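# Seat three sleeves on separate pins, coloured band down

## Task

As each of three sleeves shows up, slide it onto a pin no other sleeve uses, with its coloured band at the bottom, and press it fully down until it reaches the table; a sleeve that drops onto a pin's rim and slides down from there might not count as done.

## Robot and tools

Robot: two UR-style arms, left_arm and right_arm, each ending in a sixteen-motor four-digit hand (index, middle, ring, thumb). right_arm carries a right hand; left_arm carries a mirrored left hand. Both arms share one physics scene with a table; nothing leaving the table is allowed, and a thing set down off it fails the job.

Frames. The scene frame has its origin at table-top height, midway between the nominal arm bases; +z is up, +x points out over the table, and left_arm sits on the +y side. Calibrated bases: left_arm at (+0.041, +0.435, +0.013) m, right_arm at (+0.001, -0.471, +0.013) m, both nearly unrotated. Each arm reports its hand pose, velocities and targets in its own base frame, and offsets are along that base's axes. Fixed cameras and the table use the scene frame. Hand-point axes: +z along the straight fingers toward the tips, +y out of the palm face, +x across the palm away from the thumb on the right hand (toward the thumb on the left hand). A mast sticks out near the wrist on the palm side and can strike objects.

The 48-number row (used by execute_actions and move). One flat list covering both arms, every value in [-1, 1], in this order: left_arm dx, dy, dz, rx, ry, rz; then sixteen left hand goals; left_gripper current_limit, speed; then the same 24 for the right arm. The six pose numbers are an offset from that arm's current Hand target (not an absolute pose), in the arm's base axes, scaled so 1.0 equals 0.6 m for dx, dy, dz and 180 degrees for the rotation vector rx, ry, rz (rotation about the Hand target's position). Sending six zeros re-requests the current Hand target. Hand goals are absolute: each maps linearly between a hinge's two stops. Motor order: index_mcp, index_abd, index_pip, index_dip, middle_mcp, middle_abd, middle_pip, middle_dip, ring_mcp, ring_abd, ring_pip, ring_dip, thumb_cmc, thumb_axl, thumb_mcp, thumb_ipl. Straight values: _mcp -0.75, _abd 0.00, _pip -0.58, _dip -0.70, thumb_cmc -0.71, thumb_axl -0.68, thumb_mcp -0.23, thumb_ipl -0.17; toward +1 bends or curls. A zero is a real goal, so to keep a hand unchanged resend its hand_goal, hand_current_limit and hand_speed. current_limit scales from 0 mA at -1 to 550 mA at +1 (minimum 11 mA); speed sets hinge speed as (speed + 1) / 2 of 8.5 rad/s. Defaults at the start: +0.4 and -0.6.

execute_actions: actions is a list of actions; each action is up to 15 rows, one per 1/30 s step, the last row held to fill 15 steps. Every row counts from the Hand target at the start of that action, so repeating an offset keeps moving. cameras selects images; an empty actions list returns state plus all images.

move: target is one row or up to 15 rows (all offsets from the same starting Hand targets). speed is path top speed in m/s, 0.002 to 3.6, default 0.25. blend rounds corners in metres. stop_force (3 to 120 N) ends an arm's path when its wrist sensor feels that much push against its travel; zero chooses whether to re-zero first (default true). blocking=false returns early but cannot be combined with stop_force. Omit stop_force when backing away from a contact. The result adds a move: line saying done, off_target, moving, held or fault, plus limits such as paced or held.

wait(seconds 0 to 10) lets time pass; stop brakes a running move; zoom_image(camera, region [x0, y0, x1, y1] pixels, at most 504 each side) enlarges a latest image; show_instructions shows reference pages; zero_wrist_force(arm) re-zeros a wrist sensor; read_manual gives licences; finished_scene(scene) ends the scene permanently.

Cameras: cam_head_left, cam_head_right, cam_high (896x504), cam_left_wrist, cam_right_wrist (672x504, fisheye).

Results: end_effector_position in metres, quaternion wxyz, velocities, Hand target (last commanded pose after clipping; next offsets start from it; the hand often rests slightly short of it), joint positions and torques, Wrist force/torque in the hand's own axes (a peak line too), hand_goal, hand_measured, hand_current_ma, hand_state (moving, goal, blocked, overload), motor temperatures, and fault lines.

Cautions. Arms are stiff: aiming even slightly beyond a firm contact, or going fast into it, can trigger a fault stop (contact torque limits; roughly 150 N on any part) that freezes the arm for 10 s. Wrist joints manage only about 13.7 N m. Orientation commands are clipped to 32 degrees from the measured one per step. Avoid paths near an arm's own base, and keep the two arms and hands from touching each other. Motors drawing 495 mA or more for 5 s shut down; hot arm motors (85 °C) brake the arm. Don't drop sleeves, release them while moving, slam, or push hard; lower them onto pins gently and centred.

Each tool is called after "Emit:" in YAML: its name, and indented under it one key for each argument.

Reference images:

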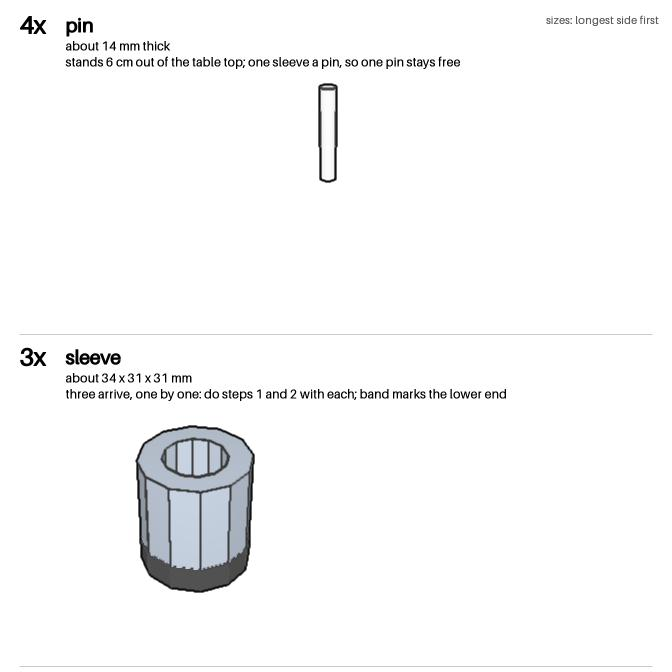

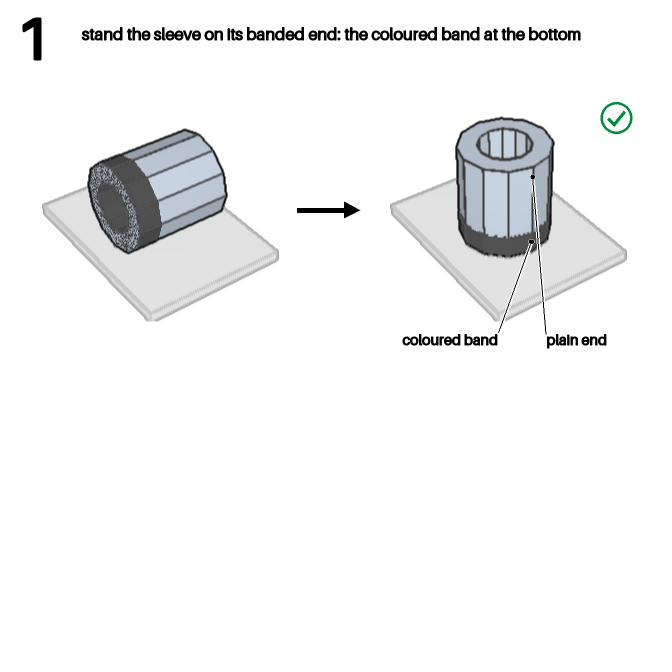

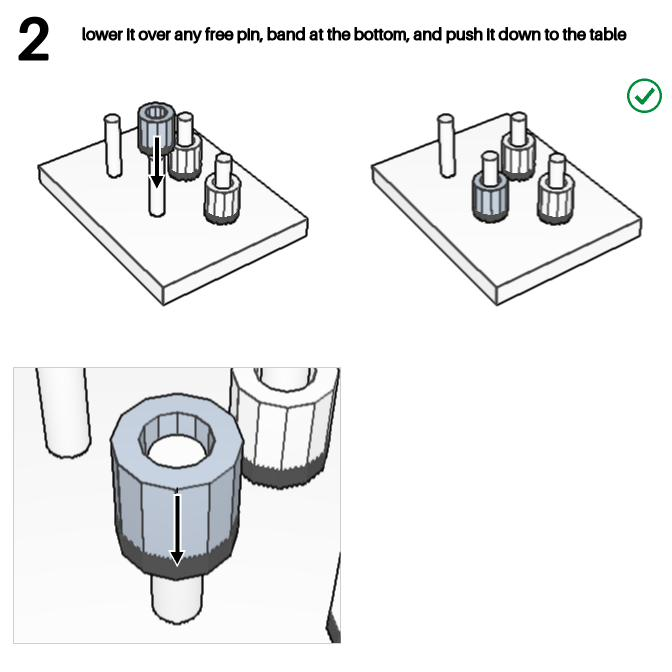

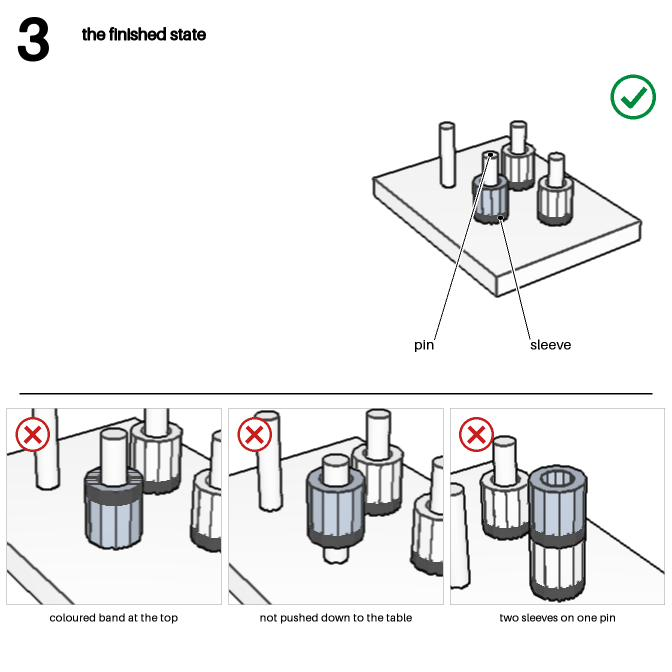

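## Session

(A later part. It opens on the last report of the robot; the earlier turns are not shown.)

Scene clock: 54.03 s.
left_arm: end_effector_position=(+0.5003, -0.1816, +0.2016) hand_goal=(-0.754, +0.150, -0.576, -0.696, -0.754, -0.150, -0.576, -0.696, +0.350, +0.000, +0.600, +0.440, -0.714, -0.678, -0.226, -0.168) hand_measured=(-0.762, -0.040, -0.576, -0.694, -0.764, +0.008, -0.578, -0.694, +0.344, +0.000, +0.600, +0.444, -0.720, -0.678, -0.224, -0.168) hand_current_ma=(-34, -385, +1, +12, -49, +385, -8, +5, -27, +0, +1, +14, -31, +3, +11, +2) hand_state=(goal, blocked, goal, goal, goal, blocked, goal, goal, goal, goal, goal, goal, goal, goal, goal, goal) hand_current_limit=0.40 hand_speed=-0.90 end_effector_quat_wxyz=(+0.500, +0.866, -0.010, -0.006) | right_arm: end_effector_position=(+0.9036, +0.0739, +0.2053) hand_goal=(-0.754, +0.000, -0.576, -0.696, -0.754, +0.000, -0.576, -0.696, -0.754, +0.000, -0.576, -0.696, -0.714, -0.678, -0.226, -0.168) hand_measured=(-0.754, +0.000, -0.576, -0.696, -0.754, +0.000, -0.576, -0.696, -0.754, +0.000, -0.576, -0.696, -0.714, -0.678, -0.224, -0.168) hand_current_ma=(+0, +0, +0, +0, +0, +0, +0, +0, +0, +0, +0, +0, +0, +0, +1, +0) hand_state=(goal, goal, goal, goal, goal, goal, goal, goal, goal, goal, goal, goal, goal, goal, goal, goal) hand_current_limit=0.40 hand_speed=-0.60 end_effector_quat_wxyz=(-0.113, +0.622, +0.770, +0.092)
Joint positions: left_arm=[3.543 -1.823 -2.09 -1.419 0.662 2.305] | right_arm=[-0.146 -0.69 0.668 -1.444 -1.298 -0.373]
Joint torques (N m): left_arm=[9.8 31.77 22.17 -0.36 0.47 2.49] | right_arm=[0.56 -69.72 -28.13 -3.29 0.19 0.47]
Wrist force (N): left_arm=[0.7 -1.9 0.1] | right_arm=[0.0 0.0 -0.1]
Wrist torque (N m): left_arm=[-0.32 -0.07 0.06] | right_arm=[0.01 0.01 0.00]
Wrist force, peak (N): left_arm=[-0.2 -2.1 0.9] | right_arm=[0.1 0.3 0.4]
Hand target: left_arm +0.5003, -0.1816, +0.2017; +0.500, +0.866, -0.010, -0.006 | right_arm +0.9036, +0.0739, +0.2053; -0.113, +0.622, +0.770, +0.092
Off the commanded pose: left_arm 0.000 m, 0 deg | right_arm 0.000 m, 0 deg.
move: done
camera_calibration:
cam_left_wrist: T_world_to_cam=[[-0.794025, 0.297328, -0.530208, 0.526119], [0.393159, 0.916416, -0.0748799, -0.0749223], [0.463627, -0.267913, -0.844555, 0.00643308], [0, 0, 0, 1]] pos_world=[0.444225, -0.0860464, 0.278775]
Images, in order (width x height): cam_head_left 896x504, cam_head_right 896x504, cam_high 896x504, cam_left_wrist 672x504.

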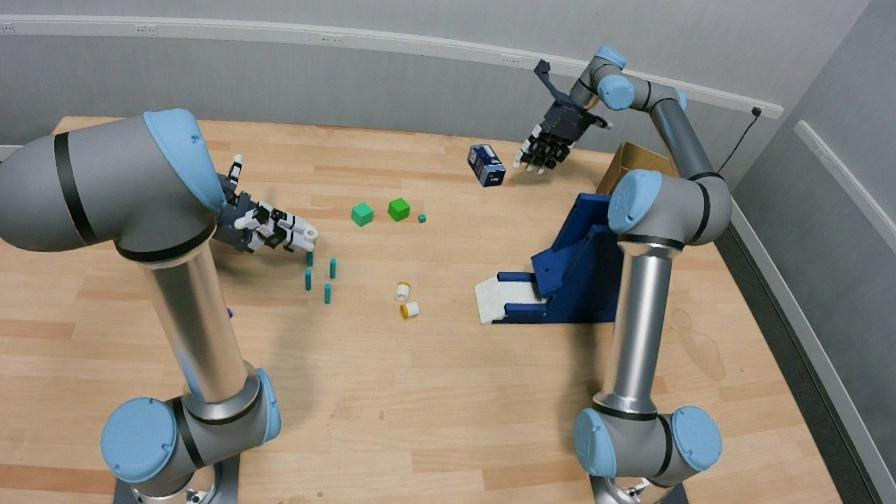

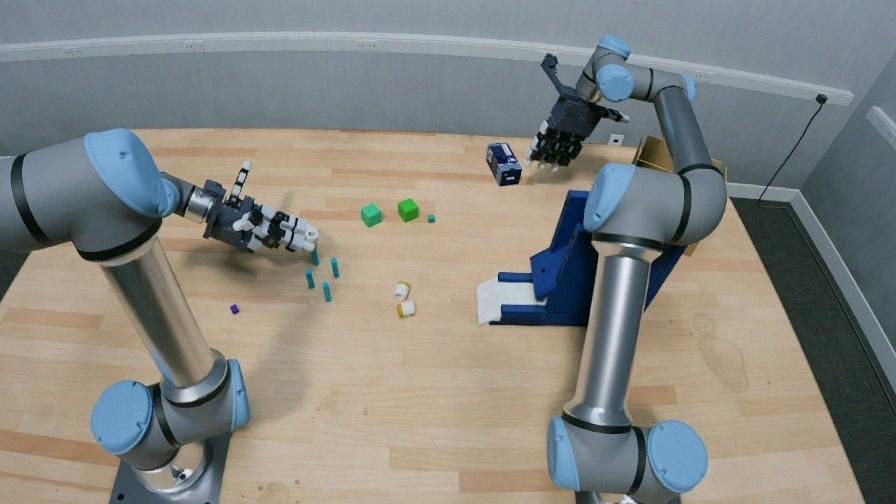

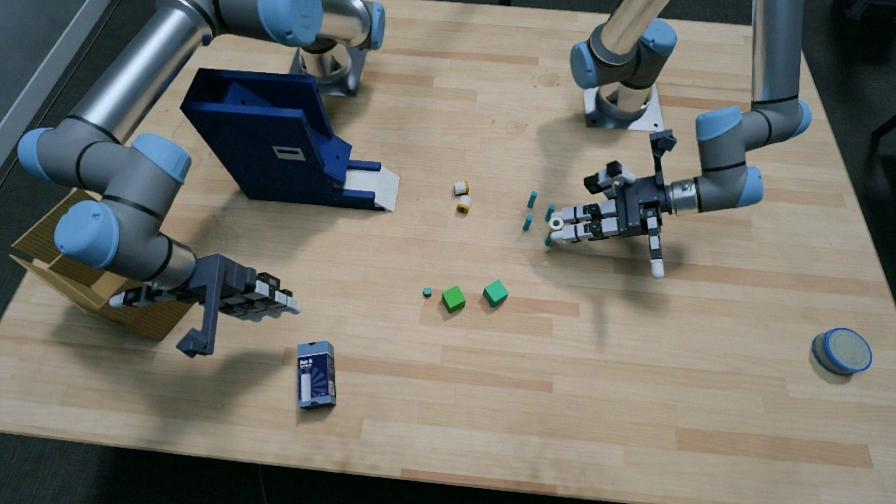

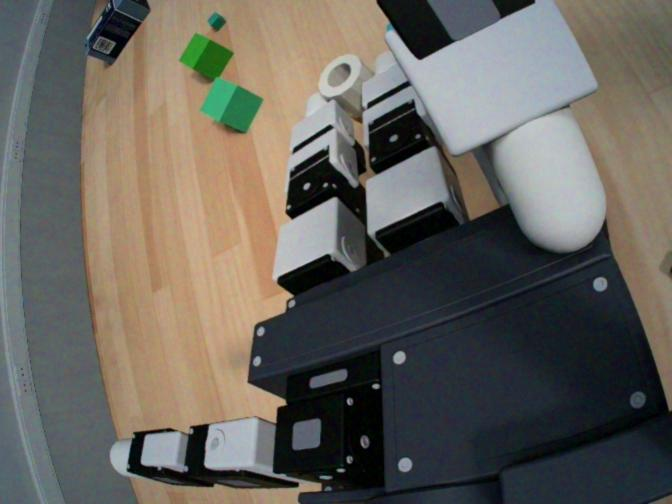

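Emit:
move:
  target:
    - [0.1502,0.0027,-0.0242,-0.0667,0.0016,0,-0.754,0.15,-0.576,-0.696,-0.754,-0.15,-0.576,-0.696,0.35,0,0.6,0.44,-0.714,-0.678,-0.226,-0.168,0.4,-0.9,0,0,0,0,0,0,-0.754,0,-0.576,-0.696,-0.754,0,-0.576,-0.696,-0.754,0,-0.576,-0.696,-0.714,-0.678,-0.226,-0.168,0.4,-0.6]
    - [0.1502,0.0027,-0.1333,-0.0667,0.0016,0,-0.754,0.15,-0.576,-0.696,-0.754,-0.15,-0.576,-0.696,0.35,0,0.6,0.44,-0.714,-0.678,-0.226,-0.168,0.4,-0.9,0,0,0,0,0,0,-0.754,0,-0.576,-0.696,-0.754,0,-0.576,-0.696,-0.754,0,-0.576,-0.696,-0.714,-0.678,-0.226,-0.168,0.4,-0.6]
  speed: 0.12
  blend: 0.01
  cameras: ["cam_head_left", "cam_head_right", "cam_high", "cam_left_wrist"]

Emit:
zoom_image:
  camera: "cam_high"
  region: [530, 220, 610, 300]

Emit:
zoom_image:
  camera: "cam_head_right"
  region: [280, 200, 360, 280]

Emit:
zoom_image:
  camera: "cam_head_left"
  region: [280, 200, 360, 280]

Emit:
zoom_image:
  camera: "cam_left_wrist"
  region: [280, 30, 420, 150]

Scene clock: 57.77 s.
left_arm: end_effector_position=(+0.5904, -0.1800, +0.1217) hand_goal=(-0.754, +0.150, -0.576, -0.696, -0.754, -0.150, -0.576, -0.696, +0.350, +0.000, +0.600, +0.440, -0.714, -0.678, -0.226, -0.168) hand_measured=(-0.762, -0.040, -0.576, -0.694, -0.766, +0.008, -0.578, -0.696, +0.344, +0.000, +0.600, +0.444, -0.722, -0.678, -0.224, -0.168) hand_current_ma=(-34, -385, +1, +12, -60, +385, -11, +4, -27, +0, +1, +14, -33, +3, +11, +2) hand_state=(goal, blocked, goal, goal, goal, blocked, goal, goal, goal, goal, goal, goal, goal, goal, goal, goal) hand_current_limit=0.40 hand_speed=-0.90 end_effector_quat_wxyz=(+0.588, +0.809, -0.009, -0.007) | right_arm: end_effector_position=(+0.9036, +0.0739, +0.2053) hand_goal=(-0.754, +0.000, -0.576, -0.696, -0.754, +0.000, -0.576, -0.696, -0.754, +0.000, -0.576, -0.696, -0.714, -0.678, -0.226, -0.168) hand_measured=(-0.754, +0.000, -0.576, -0.696, -0.754, +0.000, -0.576, -0.696, -0.754, +0.000, -0.576, -0.696, -0.714, -0.678, -0.224, -0.168) hand_current_ma=(+0, +0, +0, +0, +0, +0, +0, +0, +0, +0, +0, +0, +0, +0, +1, +0) hand_state=(goal, goal, goal, goal, goal, goal, goal, goal, goal, goal, goal, goal, goal, goal, goal, goal) hand_current_limit=0.40 hand_speed=-0.60 end_effector_quat_wxyz=(-0.113, +0.622, +0.770, +0.092)
Joint positions: left_arm=[3.488 -2.226 -1.841 -1.483 0.481 2.468] | right_arm=[-0.146 -0.69 0.668 -1.444 -1.298 -0.373]
Joint torques (N m): left_arm=[-9.59 31.32 3.71 2.95 -3.48 -2.74] | right_arm=[0.77 -70.11 -27.78 -3.44 0.12 0.47]
Wrist force (N): left_arm=[1.0 -1.4 0.2] | right_arm=[0.3 0.3 0.1]
Wrist torque (N m): left_arm=[-0.29 -0.14 0.17] | right_arm=[0.03 -0.03 0.02]
Wrist force, peak (N): left_arm=[0.9 -2.8 0.8] | right_arm=[0.2 0.5 0.2]
Hand target: left_arm +0.5904, -0.1800, +0.1217; +0.588, +0.809, -0.009, -0.007 | right_arm +0.9036, +0.0739, +0.2053; -0.113, +0.622, +0.770, +0.092
Off the commanded pose: left_arm 0.000 m, 0 deg | right_arm 0.000 m, 0 deg.
move: done
camera_calibration:
cam_left_wrist: T_world_to_cam=[[-0.796801, 0.181, -0.576496, 0.54113], [0.392327, 0.880592, -0.265777, -0.100619], [0.459552, -0.437946, -0.772668, -0.1394], [0, 0, 0, 1]] pos_world=[0.53471, -0.0703897, 0.177507]
Images, in order (width x height): cam_head_left 896x504, cam_head_right 896x504, cam_high 896x504, cam_left_wrist 672x504.

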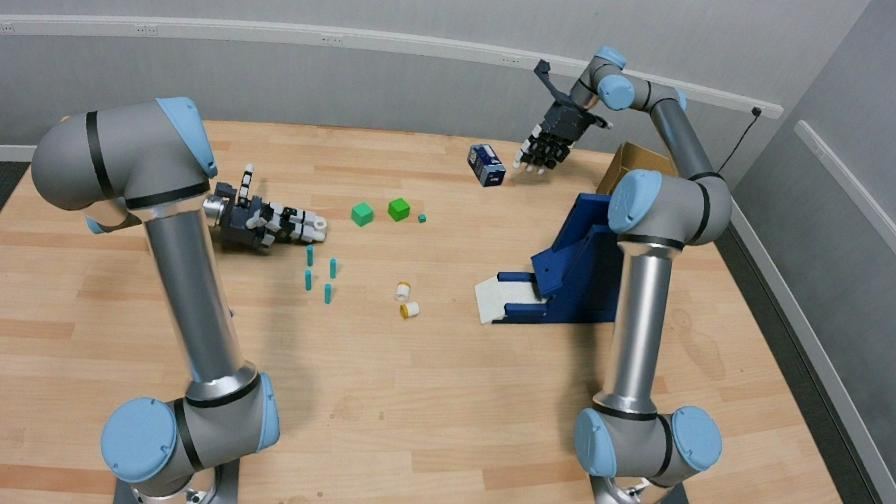

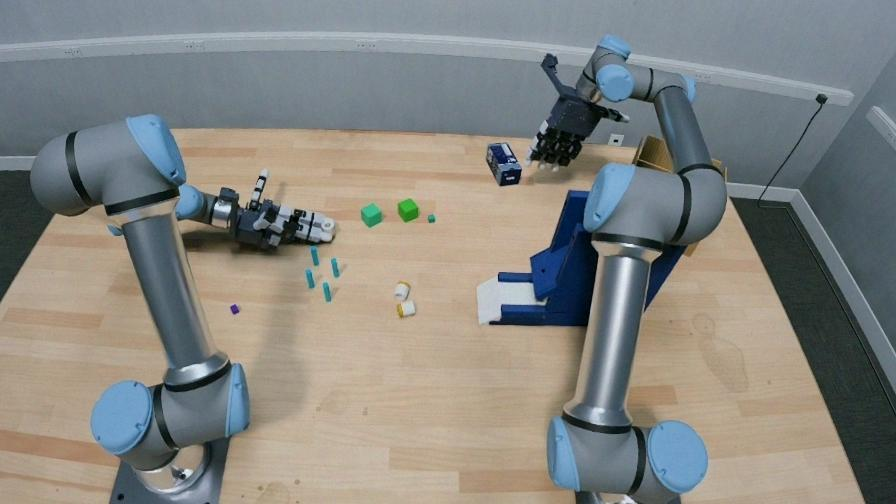

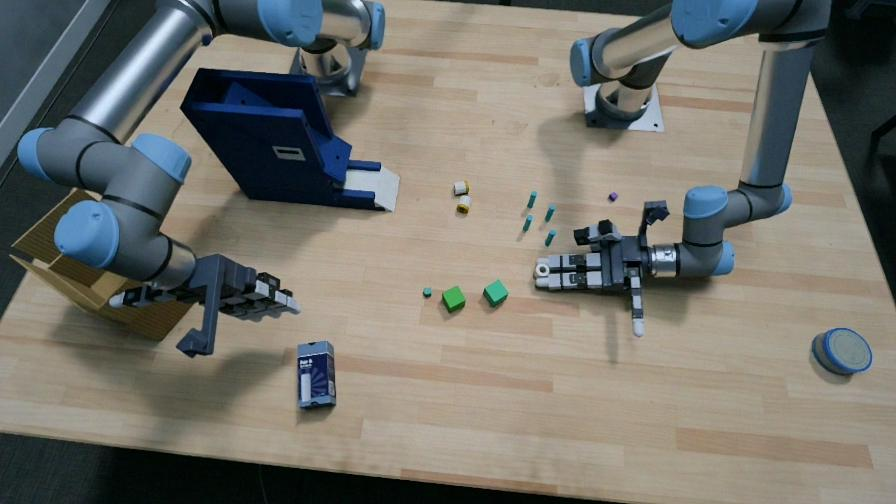

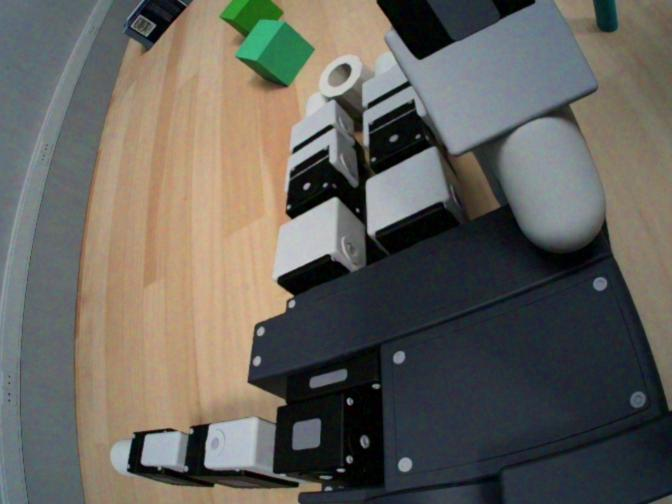

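Scaled by 6.300 from the camera's 896x504 image, which has a finer 1280x720 frame.

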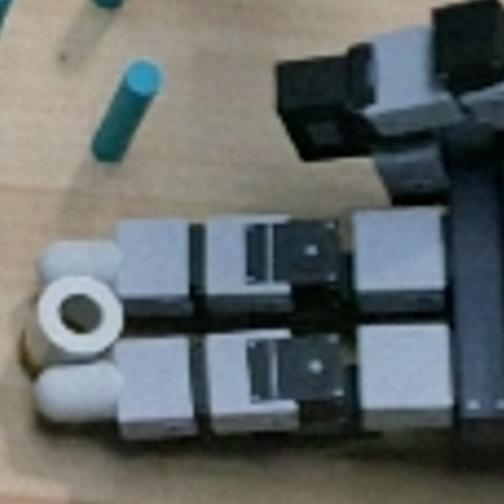

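Scaled by 6.300 from the camera's 896x504 image, which has a finer 1280x720 frame.

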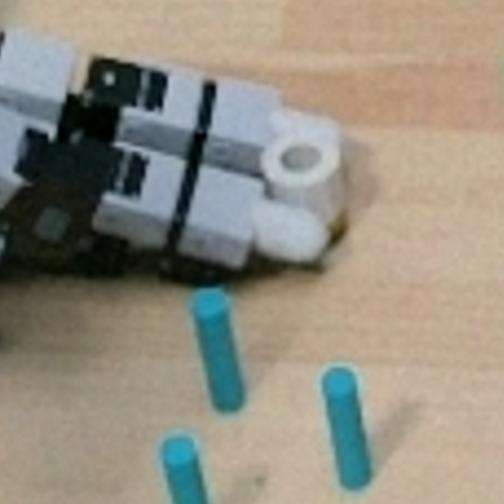

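Scaled by 6.300 from the camera's 896x504 image, which has a finer 1280x720 frame.

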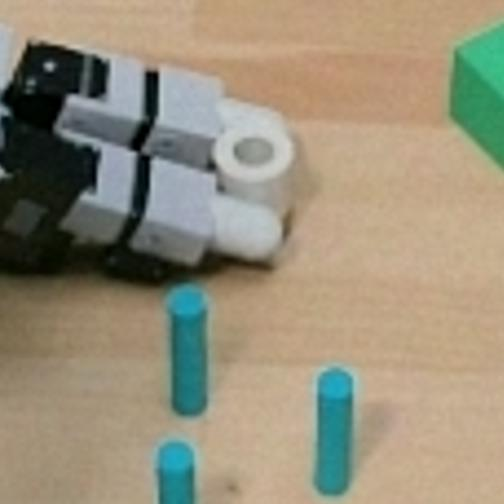

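Scaled by 3.600 from the camera's 672x504 image, which has a finer 960x720 frame.

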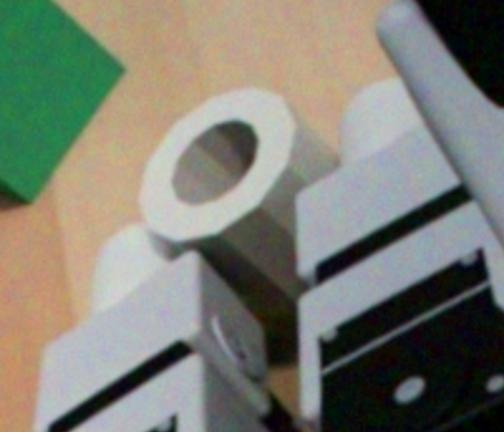

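Emit:
move:
  target: [0,0,-0.02,0,0,0,-0.754,0.15,-0.576,-0.696,-0.754,-0.15,-0.576,-0.696,0.35,0,0.6,0.44,-0.714,-0.678,-0.226,-0.168,0.4,-0.9,0,0,0,0,0,0,-0.754,0,-0.576,-0.696,-0.754,0,-0.576,-0.696,-0.754,0,-0.576,-0.696,-0.714,-0.678,-0.226,-0.168,0.4,-0.6]
  speed: 0.02
  stop_force: 3
  cameras: ["cam_head_left", "cam_head_right", "cam_high", "cam_left_wrist"]

Emit:
zoom_image:
  camera: "cam_high"
  region: [530, 220, 610, 300]

Emit:
zoom_image:
  camera: "cam_head_right"
  region: [290, 200, 350, 260]

Emit:
zoom_image:
  camera: "cam_left_wrist"
  region: [280, 30, 420, 150]

Scene clock: 59.60 s.
left_arm: end_effector_position=(+0.5904, -0.1800, +0.1136) hand_goal=(-0.754, +0.150, -0.576, -0.696, -0.754, -0.150, -0.576, -0.696, +0.350, +0.000, +0.600, +0.440, -0.714, -0.678, -0.226, -0.168) hand_measured=(-0.760, -0.040, -0.576, -0.694, -0.764, +0.008, -0.578, -0.696, +0.344, +0.000, +0.600, +0.444, -0.722, -0.678, -0.224, -0.168) hand_current_ma=(-23, -385, +2, +12, -50, +385, -12, +3, -27, +0, +1, +14, -34, +3, +11, +2) hand_state=(goal, blocked, goal, goal, goal, blocked, goal, goal, goal, goal, goal, goal, goal, goal, goal, goal) hand_current_limit=0.40 hand_speed=-0.90 end_effector_quat_wxyz=(+0.588, +0.809, -0.009, -0.007) | right_arm: end_effector_position=(+0.9036, +0.0739, +0.2053) hand_goal=(-0.754, +0.000, -0.576, -0.696, -0.754, +0.000, -0.576, -0.696, -0.754, +0.000, -0.576, -0.696, -0.714, -0.678, -0.226, -0.168) hand_measured=(-0.754, +0.000, -0.576, -0.696, -0.754, +0.000, -0.576, -0.696, -0.754, +0.000, -0.576, -0.696, -0.714, -0.678, -0.224, -0.168) hand_current_ma=(+0, +0, +0, +0, +0, +0, +0, +0, +0, +0, +0, +0, +0, +0, +1, +0) hand_state=(goal, goal, goal, goal, goal, goal, goal, goal, goal, goal, goal, goal, goal, goal, goal, goal) hand_current_limit=0.40 hand_speed=-0.60 end_effector_quat_wxyz=(-0.113, +0.622, +0.770, +0.092)
Joint positions: left_arm=[3.488 -2.242 -1.842 -1.466 0.48 2.468] | right_arm=[-0.146 -0.69 0.668 -1.444 -1.298 -0.373]
Joint torques (N m): left_arm=[-8.77 45.59 18.21 -0.59 0.76 0.59] | right_arm=[0.74 -70.23 -28.36 -3.51 0.13 0.55]
Wrist force (N): left_arm=[0.7 -1.4 0.0] | right_arm=[0.0 0.1 0.1]
Wrist torque (N m): left_arm=[-0.30 -0.10 0.16] | right_arm=[0.01 -0.01 0.00]
Wrist force, peak (N): left_arm=[0.5 4.2 -4.4] | right_arm=[-0.2 0.4 0.2]
Hand target: left_arm +0.5904, -0.1800, +0.1136; +0.588, +0.809, -0.009, -0.007 (not the last commanded pose) | right_arm +0.9036, +0.0739, +0.2053; -0.113, +0.622, +0.770, +0.092
Off the commanded pose: left_arm 0.004 m, 0 deg | right_arm 0.000 m, 0 deg.
move: contact (left_arm)
camera_calibration:
cam_left_wrist: T_world_to_cam=[[-0.796884, 0.180906, -0.576411, 0.536483], [0.392275, 0.880562, -0.265953, -0.102716], [0.459453, -0.438045, -0.77267, -0.145613], [0, 0, 0, 1]] pos_world=[0.534709, -0.07039, 0.169406]
Images, in order (width x height): cam_head_left 896x504, cam_head_right 896x504, cam_high 896x504, cam_left_wrist 672x504.

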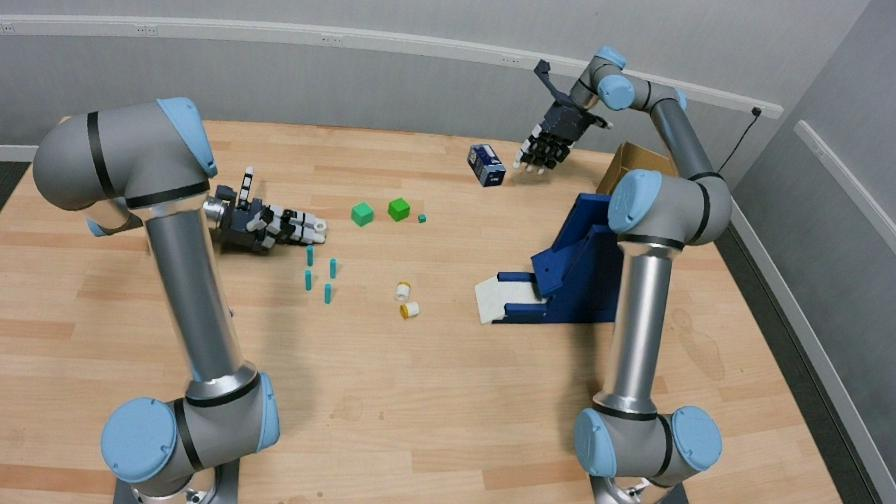

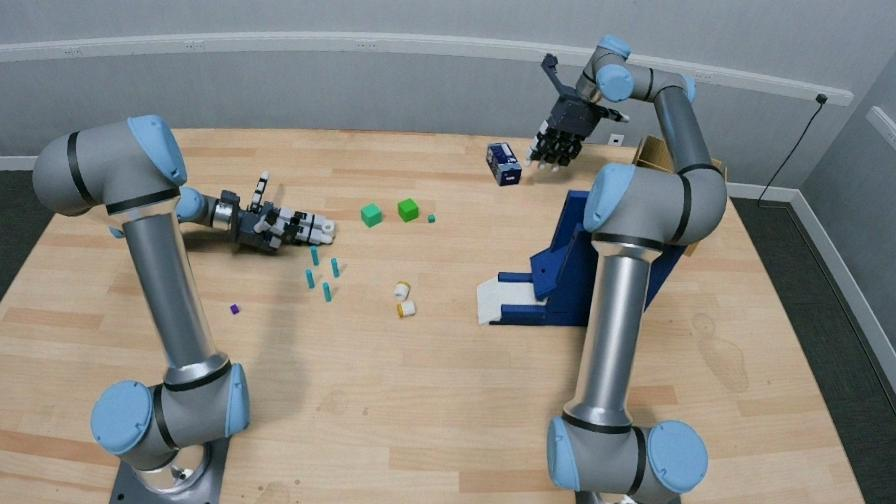

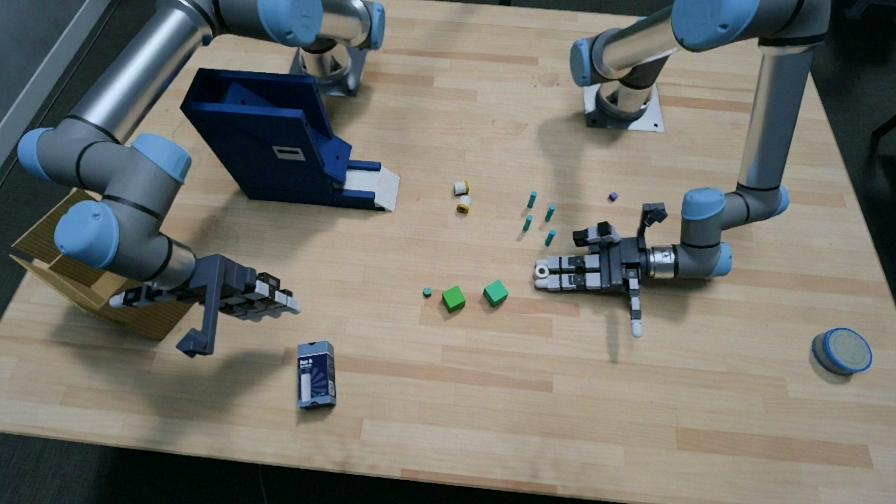

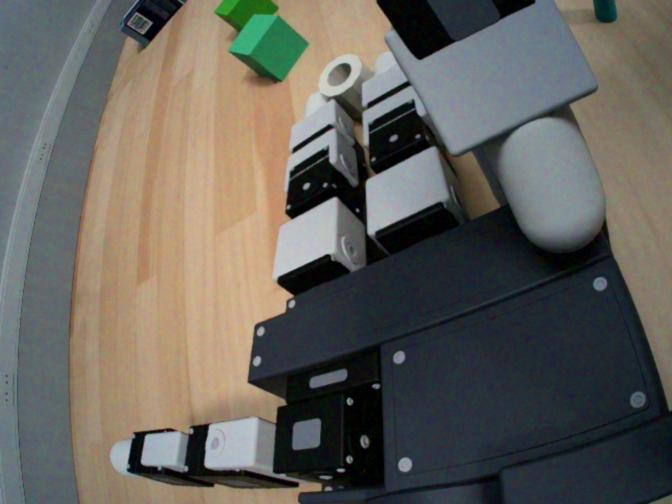

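Scaled by 6.300 from the camera's 896x504 image, which has a finer 1280x720 frame.

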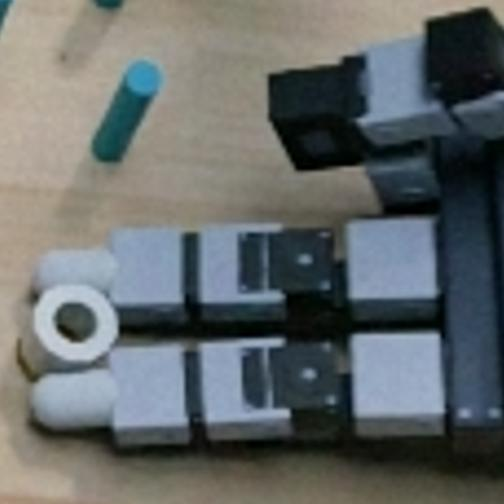

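Scaled by 8.400 from the camera's 896x504 image, which has a finer 1280x720 frame.

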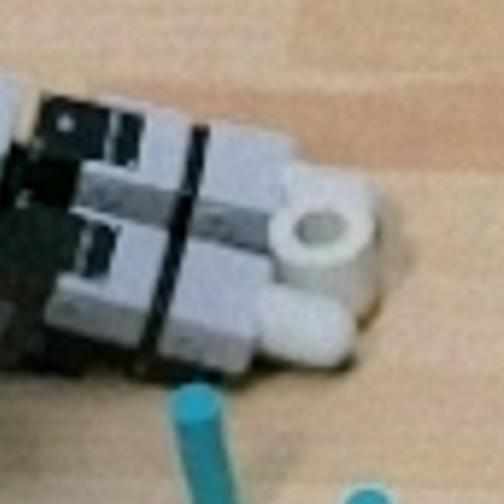

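Scaled by 3.600 from the camera's 672x504 image, which has a finer 960x720 frame.

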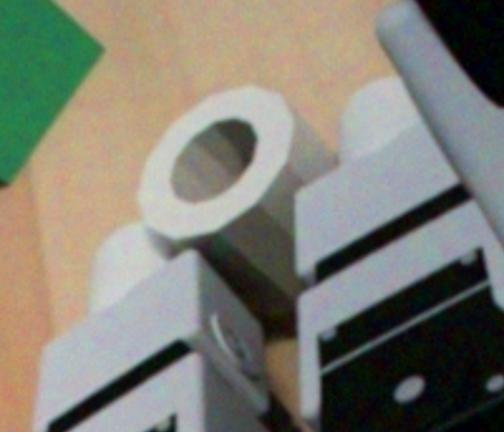

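Emit:
move:
  target: [0,0,0,0,0,0,-0.754,-0.2,-0.576,-0.696,-0.754,0.2,-0.576,-0.696,0.35,0,0.6,0.44,-0.714,-0.678,-0.226,-0.168,0.4,-0.93,0,0,0,0,0,0,-0.754,0,-0.576,-0.696,-0.754,0,-0.576,-0.696,-0.754,0,-0.576,-0.696,-0.714,-0.678,-0.226,-0.168,0.4,-0.6]
  cameras: ["cam_head_right", "cam_high", "cam_left_wrist"]

Emit:
zoom_image:
  camera: "cam_high"
  region: [530, 220, 610, 300]

Emit:
zoom_image:
  camera: "cam_head_right"
  region: [290, 200, 350, 260]

Emit:
zoom_image:
  camera: "cam_left_wrist"
  region: [280, 30, 420, 150]

Scene clock: 61.23 s.
left_arm: end_effector_position=(+0.5904, -0.1800, +0.1136) hand_goal=(-0.754, -0.200, -0.576, -0.696, -0.754, +0.200, -0.576, -0.696, +0.350, +0.000, +0.600, +0.440, -0.714, -0.678, -0.226, -0.168) hand_measured=(-0.760, -0.196, -0.576, -0.694, -0.764, +0.196, -0.578, -0.696, +0.344, +0.000, +0.600, +0.444, -0.722, -0.678, -0.224, -0.168) hand_current_ma=(-28, +16, +2, +10, -50, -15, -12, +3, -27, +0, +1, +14, -34, +3, +11, +2) hand_state=(goal, goal, goal, goal, goal, goal, goal, goal, goal, goal, goal, goal, goal, goal, goal, goal) hand_current_limit=0.40 hand_speed=-0.93 end_effector_quat_wxyz=(+0.588, +0.809, -0.009, -0.007) | right_arm: end_effector_position=(+0.9036, +0.0739, +0.2053) hand_goal=(-0.754, +0.000, -0.576, -0.696, -0.754, +0.000, -0.576, -0.696, -0.754, +0.000, -0.576, -0.696, -0.714, -0.678, -0.226, -0.168) hand_measured=(-0.754, +0.000, -0.576, -0.696, -0.754, +0.000, -0.576, -0.696, -0.754, +0.000, -0.576, -0.696, -0.714, -0.678, -0.224, -0.168) hand_current_ma=(+0, +0, +0, +0, +0, +0, +0, +0, +0, +0, +0, +0, +0, +0, +1, +0) hand_state=(goal, goal, goal, goal, goal, goal, goal, goal, goal, goal, goal, goal, goal, goal, goal, goal) hand_current_limit=0.40 hand_speed=-0.60 end_effector_quat_wxyz=(-0.113, +0.622, +0.770, +0.092)
Joint positions: left_arm=[3.488 -2.242 -1.842 -1.466 0.481 2.468] | right_arm=[-0.146 -0.69 0.668 -1.444 -1.298 -0.373]
Joint torques (N m): left_arm=[-8.43 45.33 19.39 -0.63 0.53 0.59] | right_arm=[0.73 -70.59 -28.86 -3.41 0.21 0.52]
Wrist force (N): left_arm=[0.6 -1.3 0.3] | right_arm=[0.0 0.2 0.1]
Wrist torque (N m): left_arm=[-0.34 -0.08 0.14] | right_arm=[0.01 0.00 -0.01]
Wrist force, peak (N): left_arm=[0.8 -1.9 0.5] | right_arm=[0.1 0.4 0.3]
Hand target: left_arm +0.5904, -0.1800, +0.1136; +0.588, +0.809, -0.009, -0.007 | right_arm +0.9036, +0.0739, +0.2053; -0.113, +0.622, +0.770, +0.092
Off the commanded pose: left_arm 0.000 m, 0 deg | right_arm 0.000 m, 0 deg.
move: done
camera_calibration:
cam_left_wrist: T_world_to_cam=[[-0.796892, 0.180915, -0.576397, 0.536485], [0.392235, 0.8806, -0.265884, -0.102704], [0.459473, -0.437964, -0.772704, -0.145612], [0, 0, 0, 1]] pos_world=[0.534709, -0.0703896, 0.169406]
Images, in order (width x height): cam_head_right 896x504, cam_high 896x504, cam_left_wrist 672x504.

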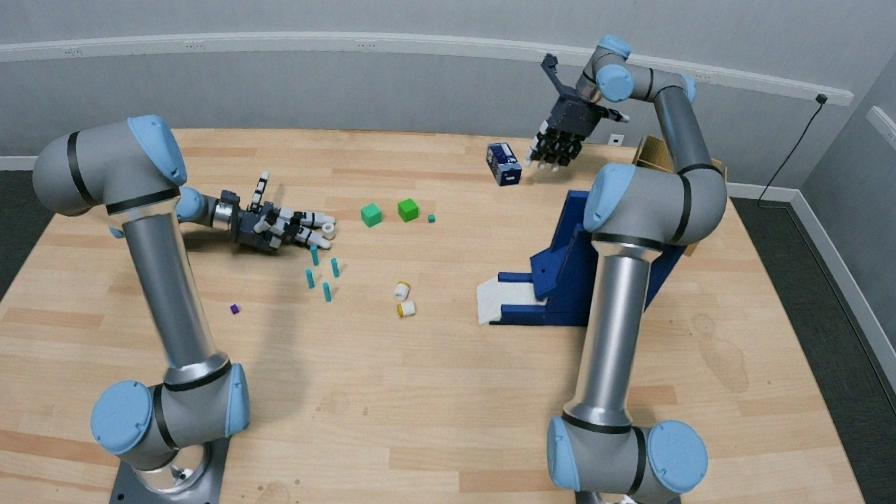

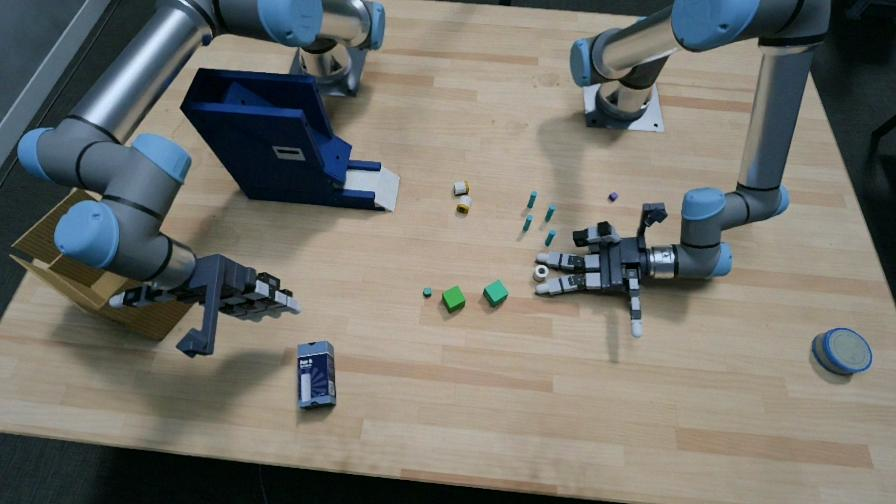

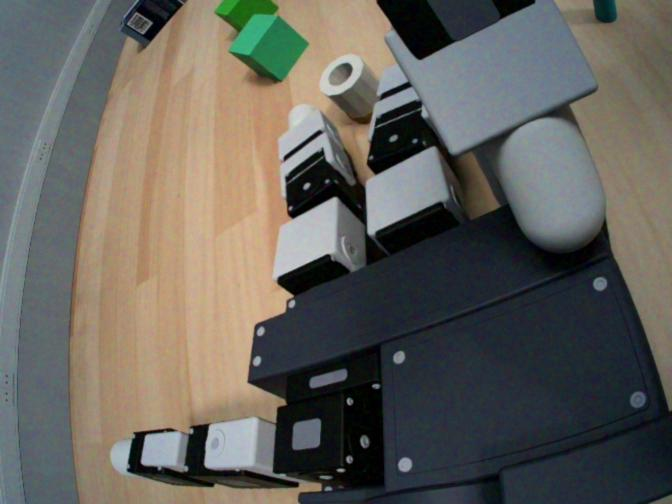

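Scaled by 6.300 from the camera's 896x504 image, which has a finer 1280x720 frame.

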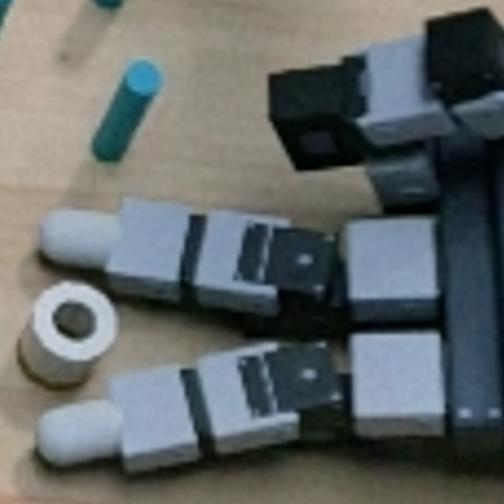

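Scaled by 8.400 from the camera's 896x504 image, which has a finer 1280x720 frame.

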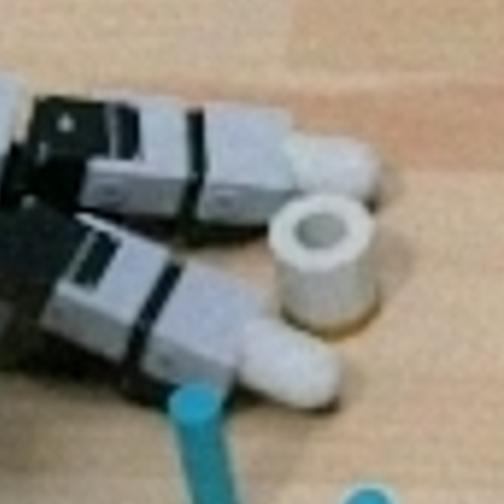

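Scaled by 3.600 from the camera's 672x504 image, which has a finer 960x720 frame.

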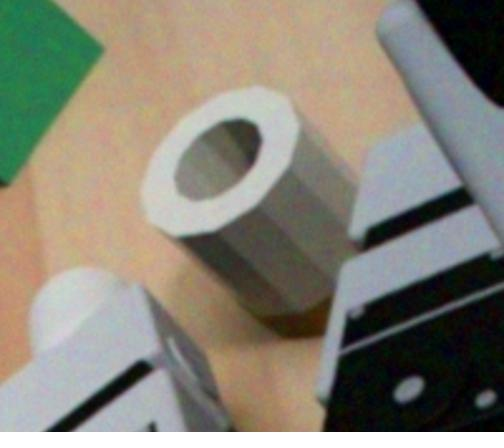

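Emit:
move:
  target: [0.0038,-0.1055,0.0613,0.15,-0.0037,0,-0.754,-0.2,-0.576,-0.696,-0.754,0.2,-0.576,-0.696,0.35,0,0.6,0.44,-0.714,-0.678,-0.226,-0.168,0.4,-0.93,0,0,0,0,0,0,-0.754,0,-0.576,-0.696,-0.754,0,-0.576,-0.696,-0.754,0,-0.576,-0.696,-0.714,-0.678,-0.226,-0.168,0.4,-0.6]
  speed: 0.12
  cameras: ["cam_head_right", "cam_head_left", "cam_high", "cam_left_wrist"]

Emit:
zoom_image:
  camera: "cam_high"
  region: [530, 220, 610, 300]

Emit:
zoom_image:
  camera: "cam_head_right"
  region: [290, 200, 350, 260]

Emit:
zoom_image:
  camera: "cam_head_left"
  region: [290, 200, 350, 260]

Emit:
zoom_image:
  camera: "cam_left_wrist"
  region: [280, 30, 420, 150]

Scene clock: 65.73 s.
left_arm: end_effector_position=(+0.5927, -0.2433, +0.1504) hand_goal=(-0.754, -0.200, -0.576, -0.696, -0.754, +0.200, -0.576, -0.696, +0.350, +0.000, +0.600, +0.440, -0.714, -0.678, -0.226, -0.168) hand_measured=(-0.760, -0.196, -0.576, -0.694, -0.764, +0.196, -0.578, -0.696, +0.344, +0.000, +0.600, +0.444, -0.722, -0.678, -0.224, -0.168) hand_current_ma=(-29, +15, +2, +10, -50, -14, -12, +3, -27, +0, +1, +14, -34, +3, +11, +2) hand_state=(goal, goal, goal, goal, goal, goal, goal, goal, goal, goal, goal, goal, goal, goal, goal, goal) hand_current_limit=0.40 hand_speed=-0.93 end_effector_quat_wxyz=(+0.383, +0.924, -0.011, -0.004) | right_arm: end_effector_position=(+0.9036, +0.0739, +0.2053) hand_goal=(-0.754, +0.000, -0.576, -0.696, -0.754, +0.000, -0.576, -0.696, -0.754, +0.000, -0.576, -0.696, -0.714, -0.678, -0.226, -0.168) hand_measured=(-0.754, +0.000, -0.576, -0.696, -0.754, +0.000, -0.576, -0.696, -0.754, +0.000, -0.576, -0.696, -0.714, -0.678, -0.224, -0.168) hand_current_ma=(+0, +0, +0, +0, +0, +0, +0, +0, +0, +0, +0, +0, +0, +0, +1, +0) hand_state=(goal, goal, goal, goal, goal, goal, goal, goal, goal, goal, goal, goal, goal, goal, goal, goal) hand_current_limit=0.40 hand_speed=-0.60 end_effector_quat_wxyz=(-0.113, +0.622, +0.770, +0.092)
Joint positions: left_arm=[3.34 -2.011 -1.901 -1.017 0.81 1.879] | right_arm=[-0.146 -0.69 0.668 -1.444 -1.298 -0.373]
Joint torques (N m): left_arm=[-9.37 40.44 23.54 4.2 0.34 -2.77] | right_arm=[0.85 -71.26 -28.69 -3.68 0.15 0.49]
Wrist force (N): left_arm=[0.4 -0.9 0.3] | right_arm=[-0.1 0.3 0.1]
Wrist torque (N m): left_arm=[-0.20 -0.03 0.13] | right_arm=[0.03 0.01 0.00]
Wrist force, peak (N): left_arm=[1.1 -2.0 0.2] | right_arm=[-0.1 0.2 0.5]
Hand target: left_arm +0.5927, -0.2433, +0.1504; +0.383, +0.924, -0.011, -0.004 | right_arm +0.9036, +0.0739, +0.2053; -0.113, +0.622, +0.770, +0.092
Off the commanded pose: left_arm 0.000 m, 0 deg | right_arm 0.000 m, 0 deg.
move: done
camera_calibration:
cam_left_wrist: T_world_to_cam=[[-0.79085, 0.425006, -0.44037, 0.606319], [0.392874, 0.90427, 0.167169, -0.0977364], [0.469261, -0.0408045, -0.882116, -0.0386533], [0, 0, 0, 1]] pos_world=[0.536044, -0.170886, 0.249247]
Images, in order (width x height): cam_head_left 896x504, cam_head_right 896x504, cam_high 896x504, cam_left_wrist 672x504.

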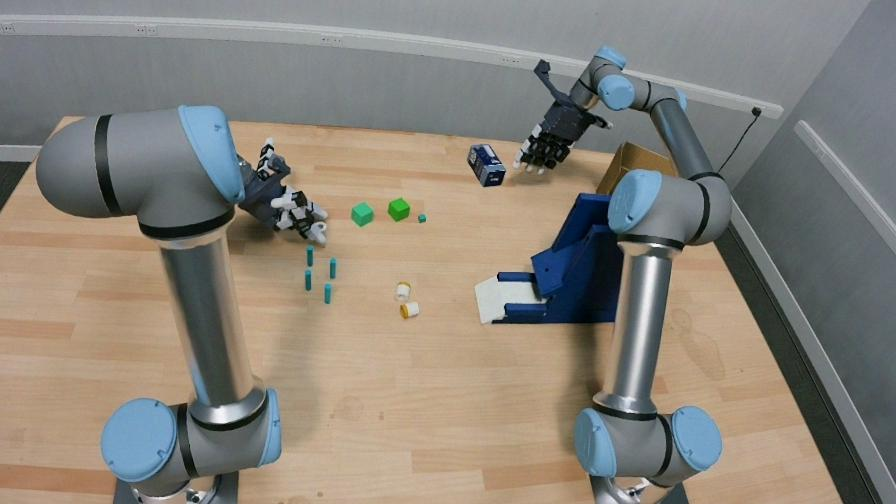

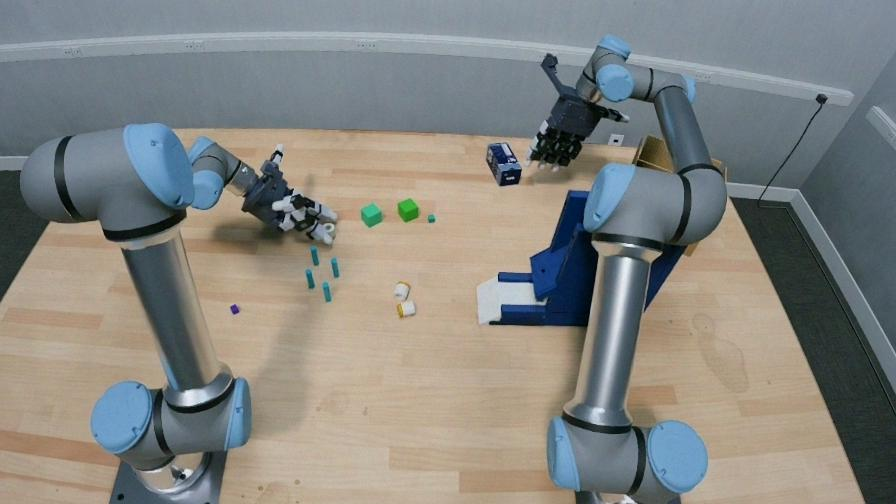

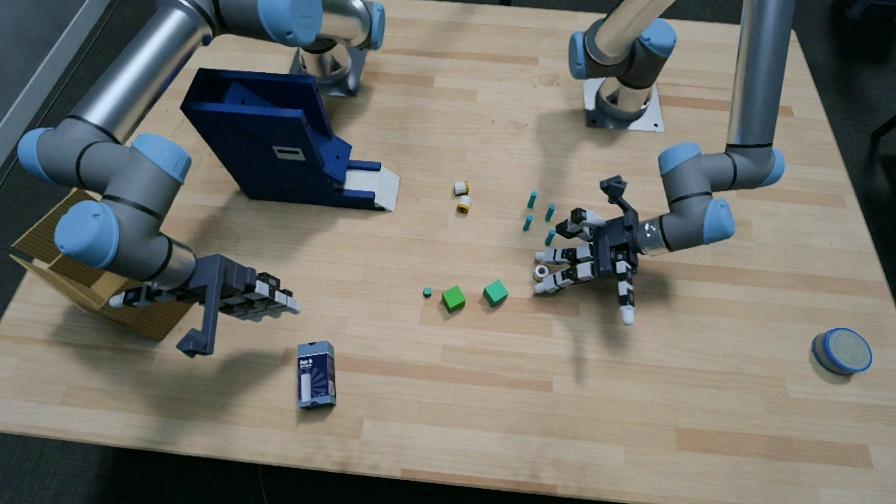

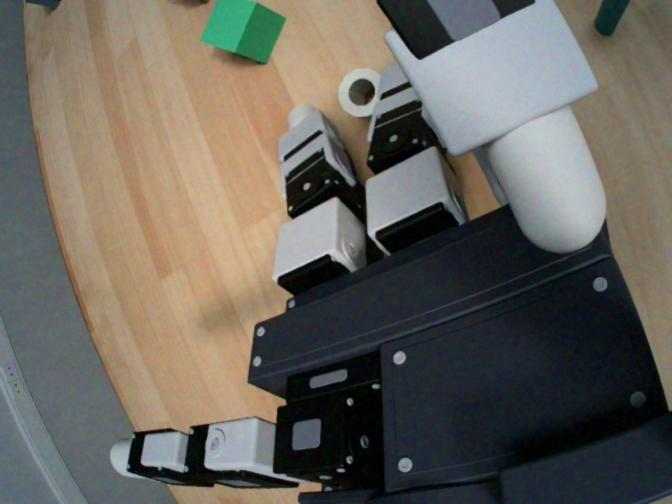

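Scaled by 6.300 from the camera's 896x504 image, which has a finer 1280x720 frame.

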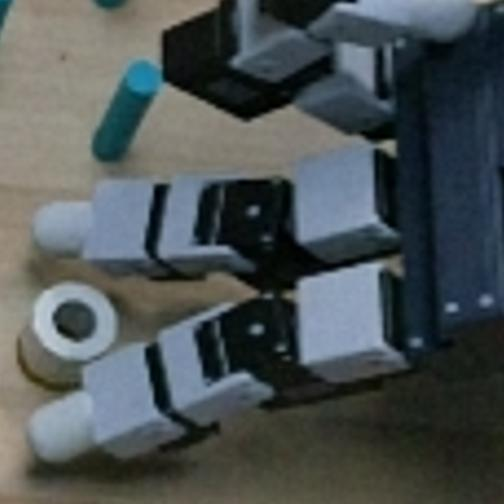

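Scaled by 8.400 from the camera's 896x504 image, which has a finer 1280x720 frame.

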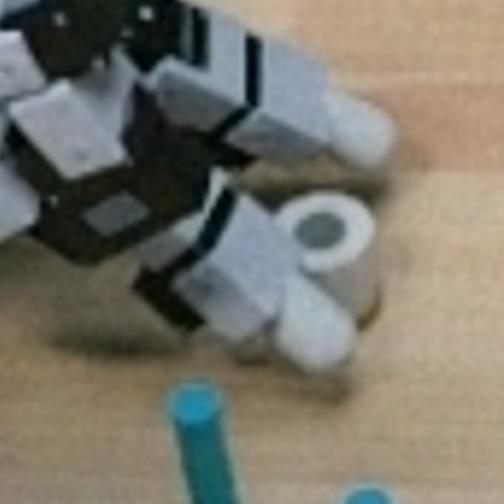

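Scaled by 8.400 from the camera's 896x504 image, which has a finer 1280x720 frame.

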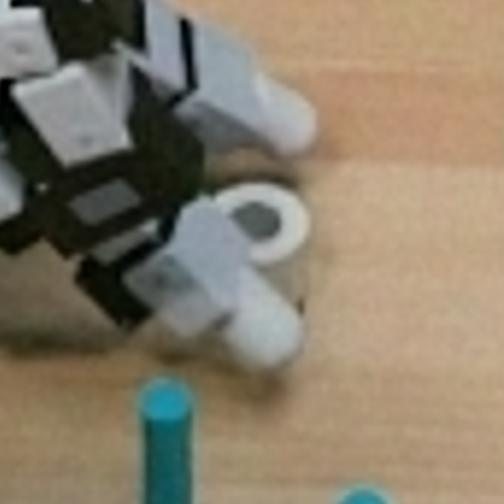

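Scaled by 3.600 from the camera's 672x504 image, which has a finer 960x720 frame.

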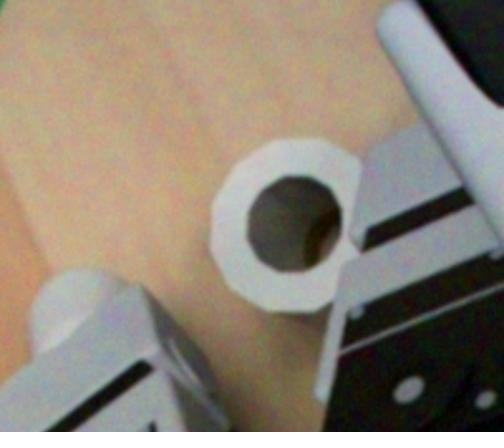

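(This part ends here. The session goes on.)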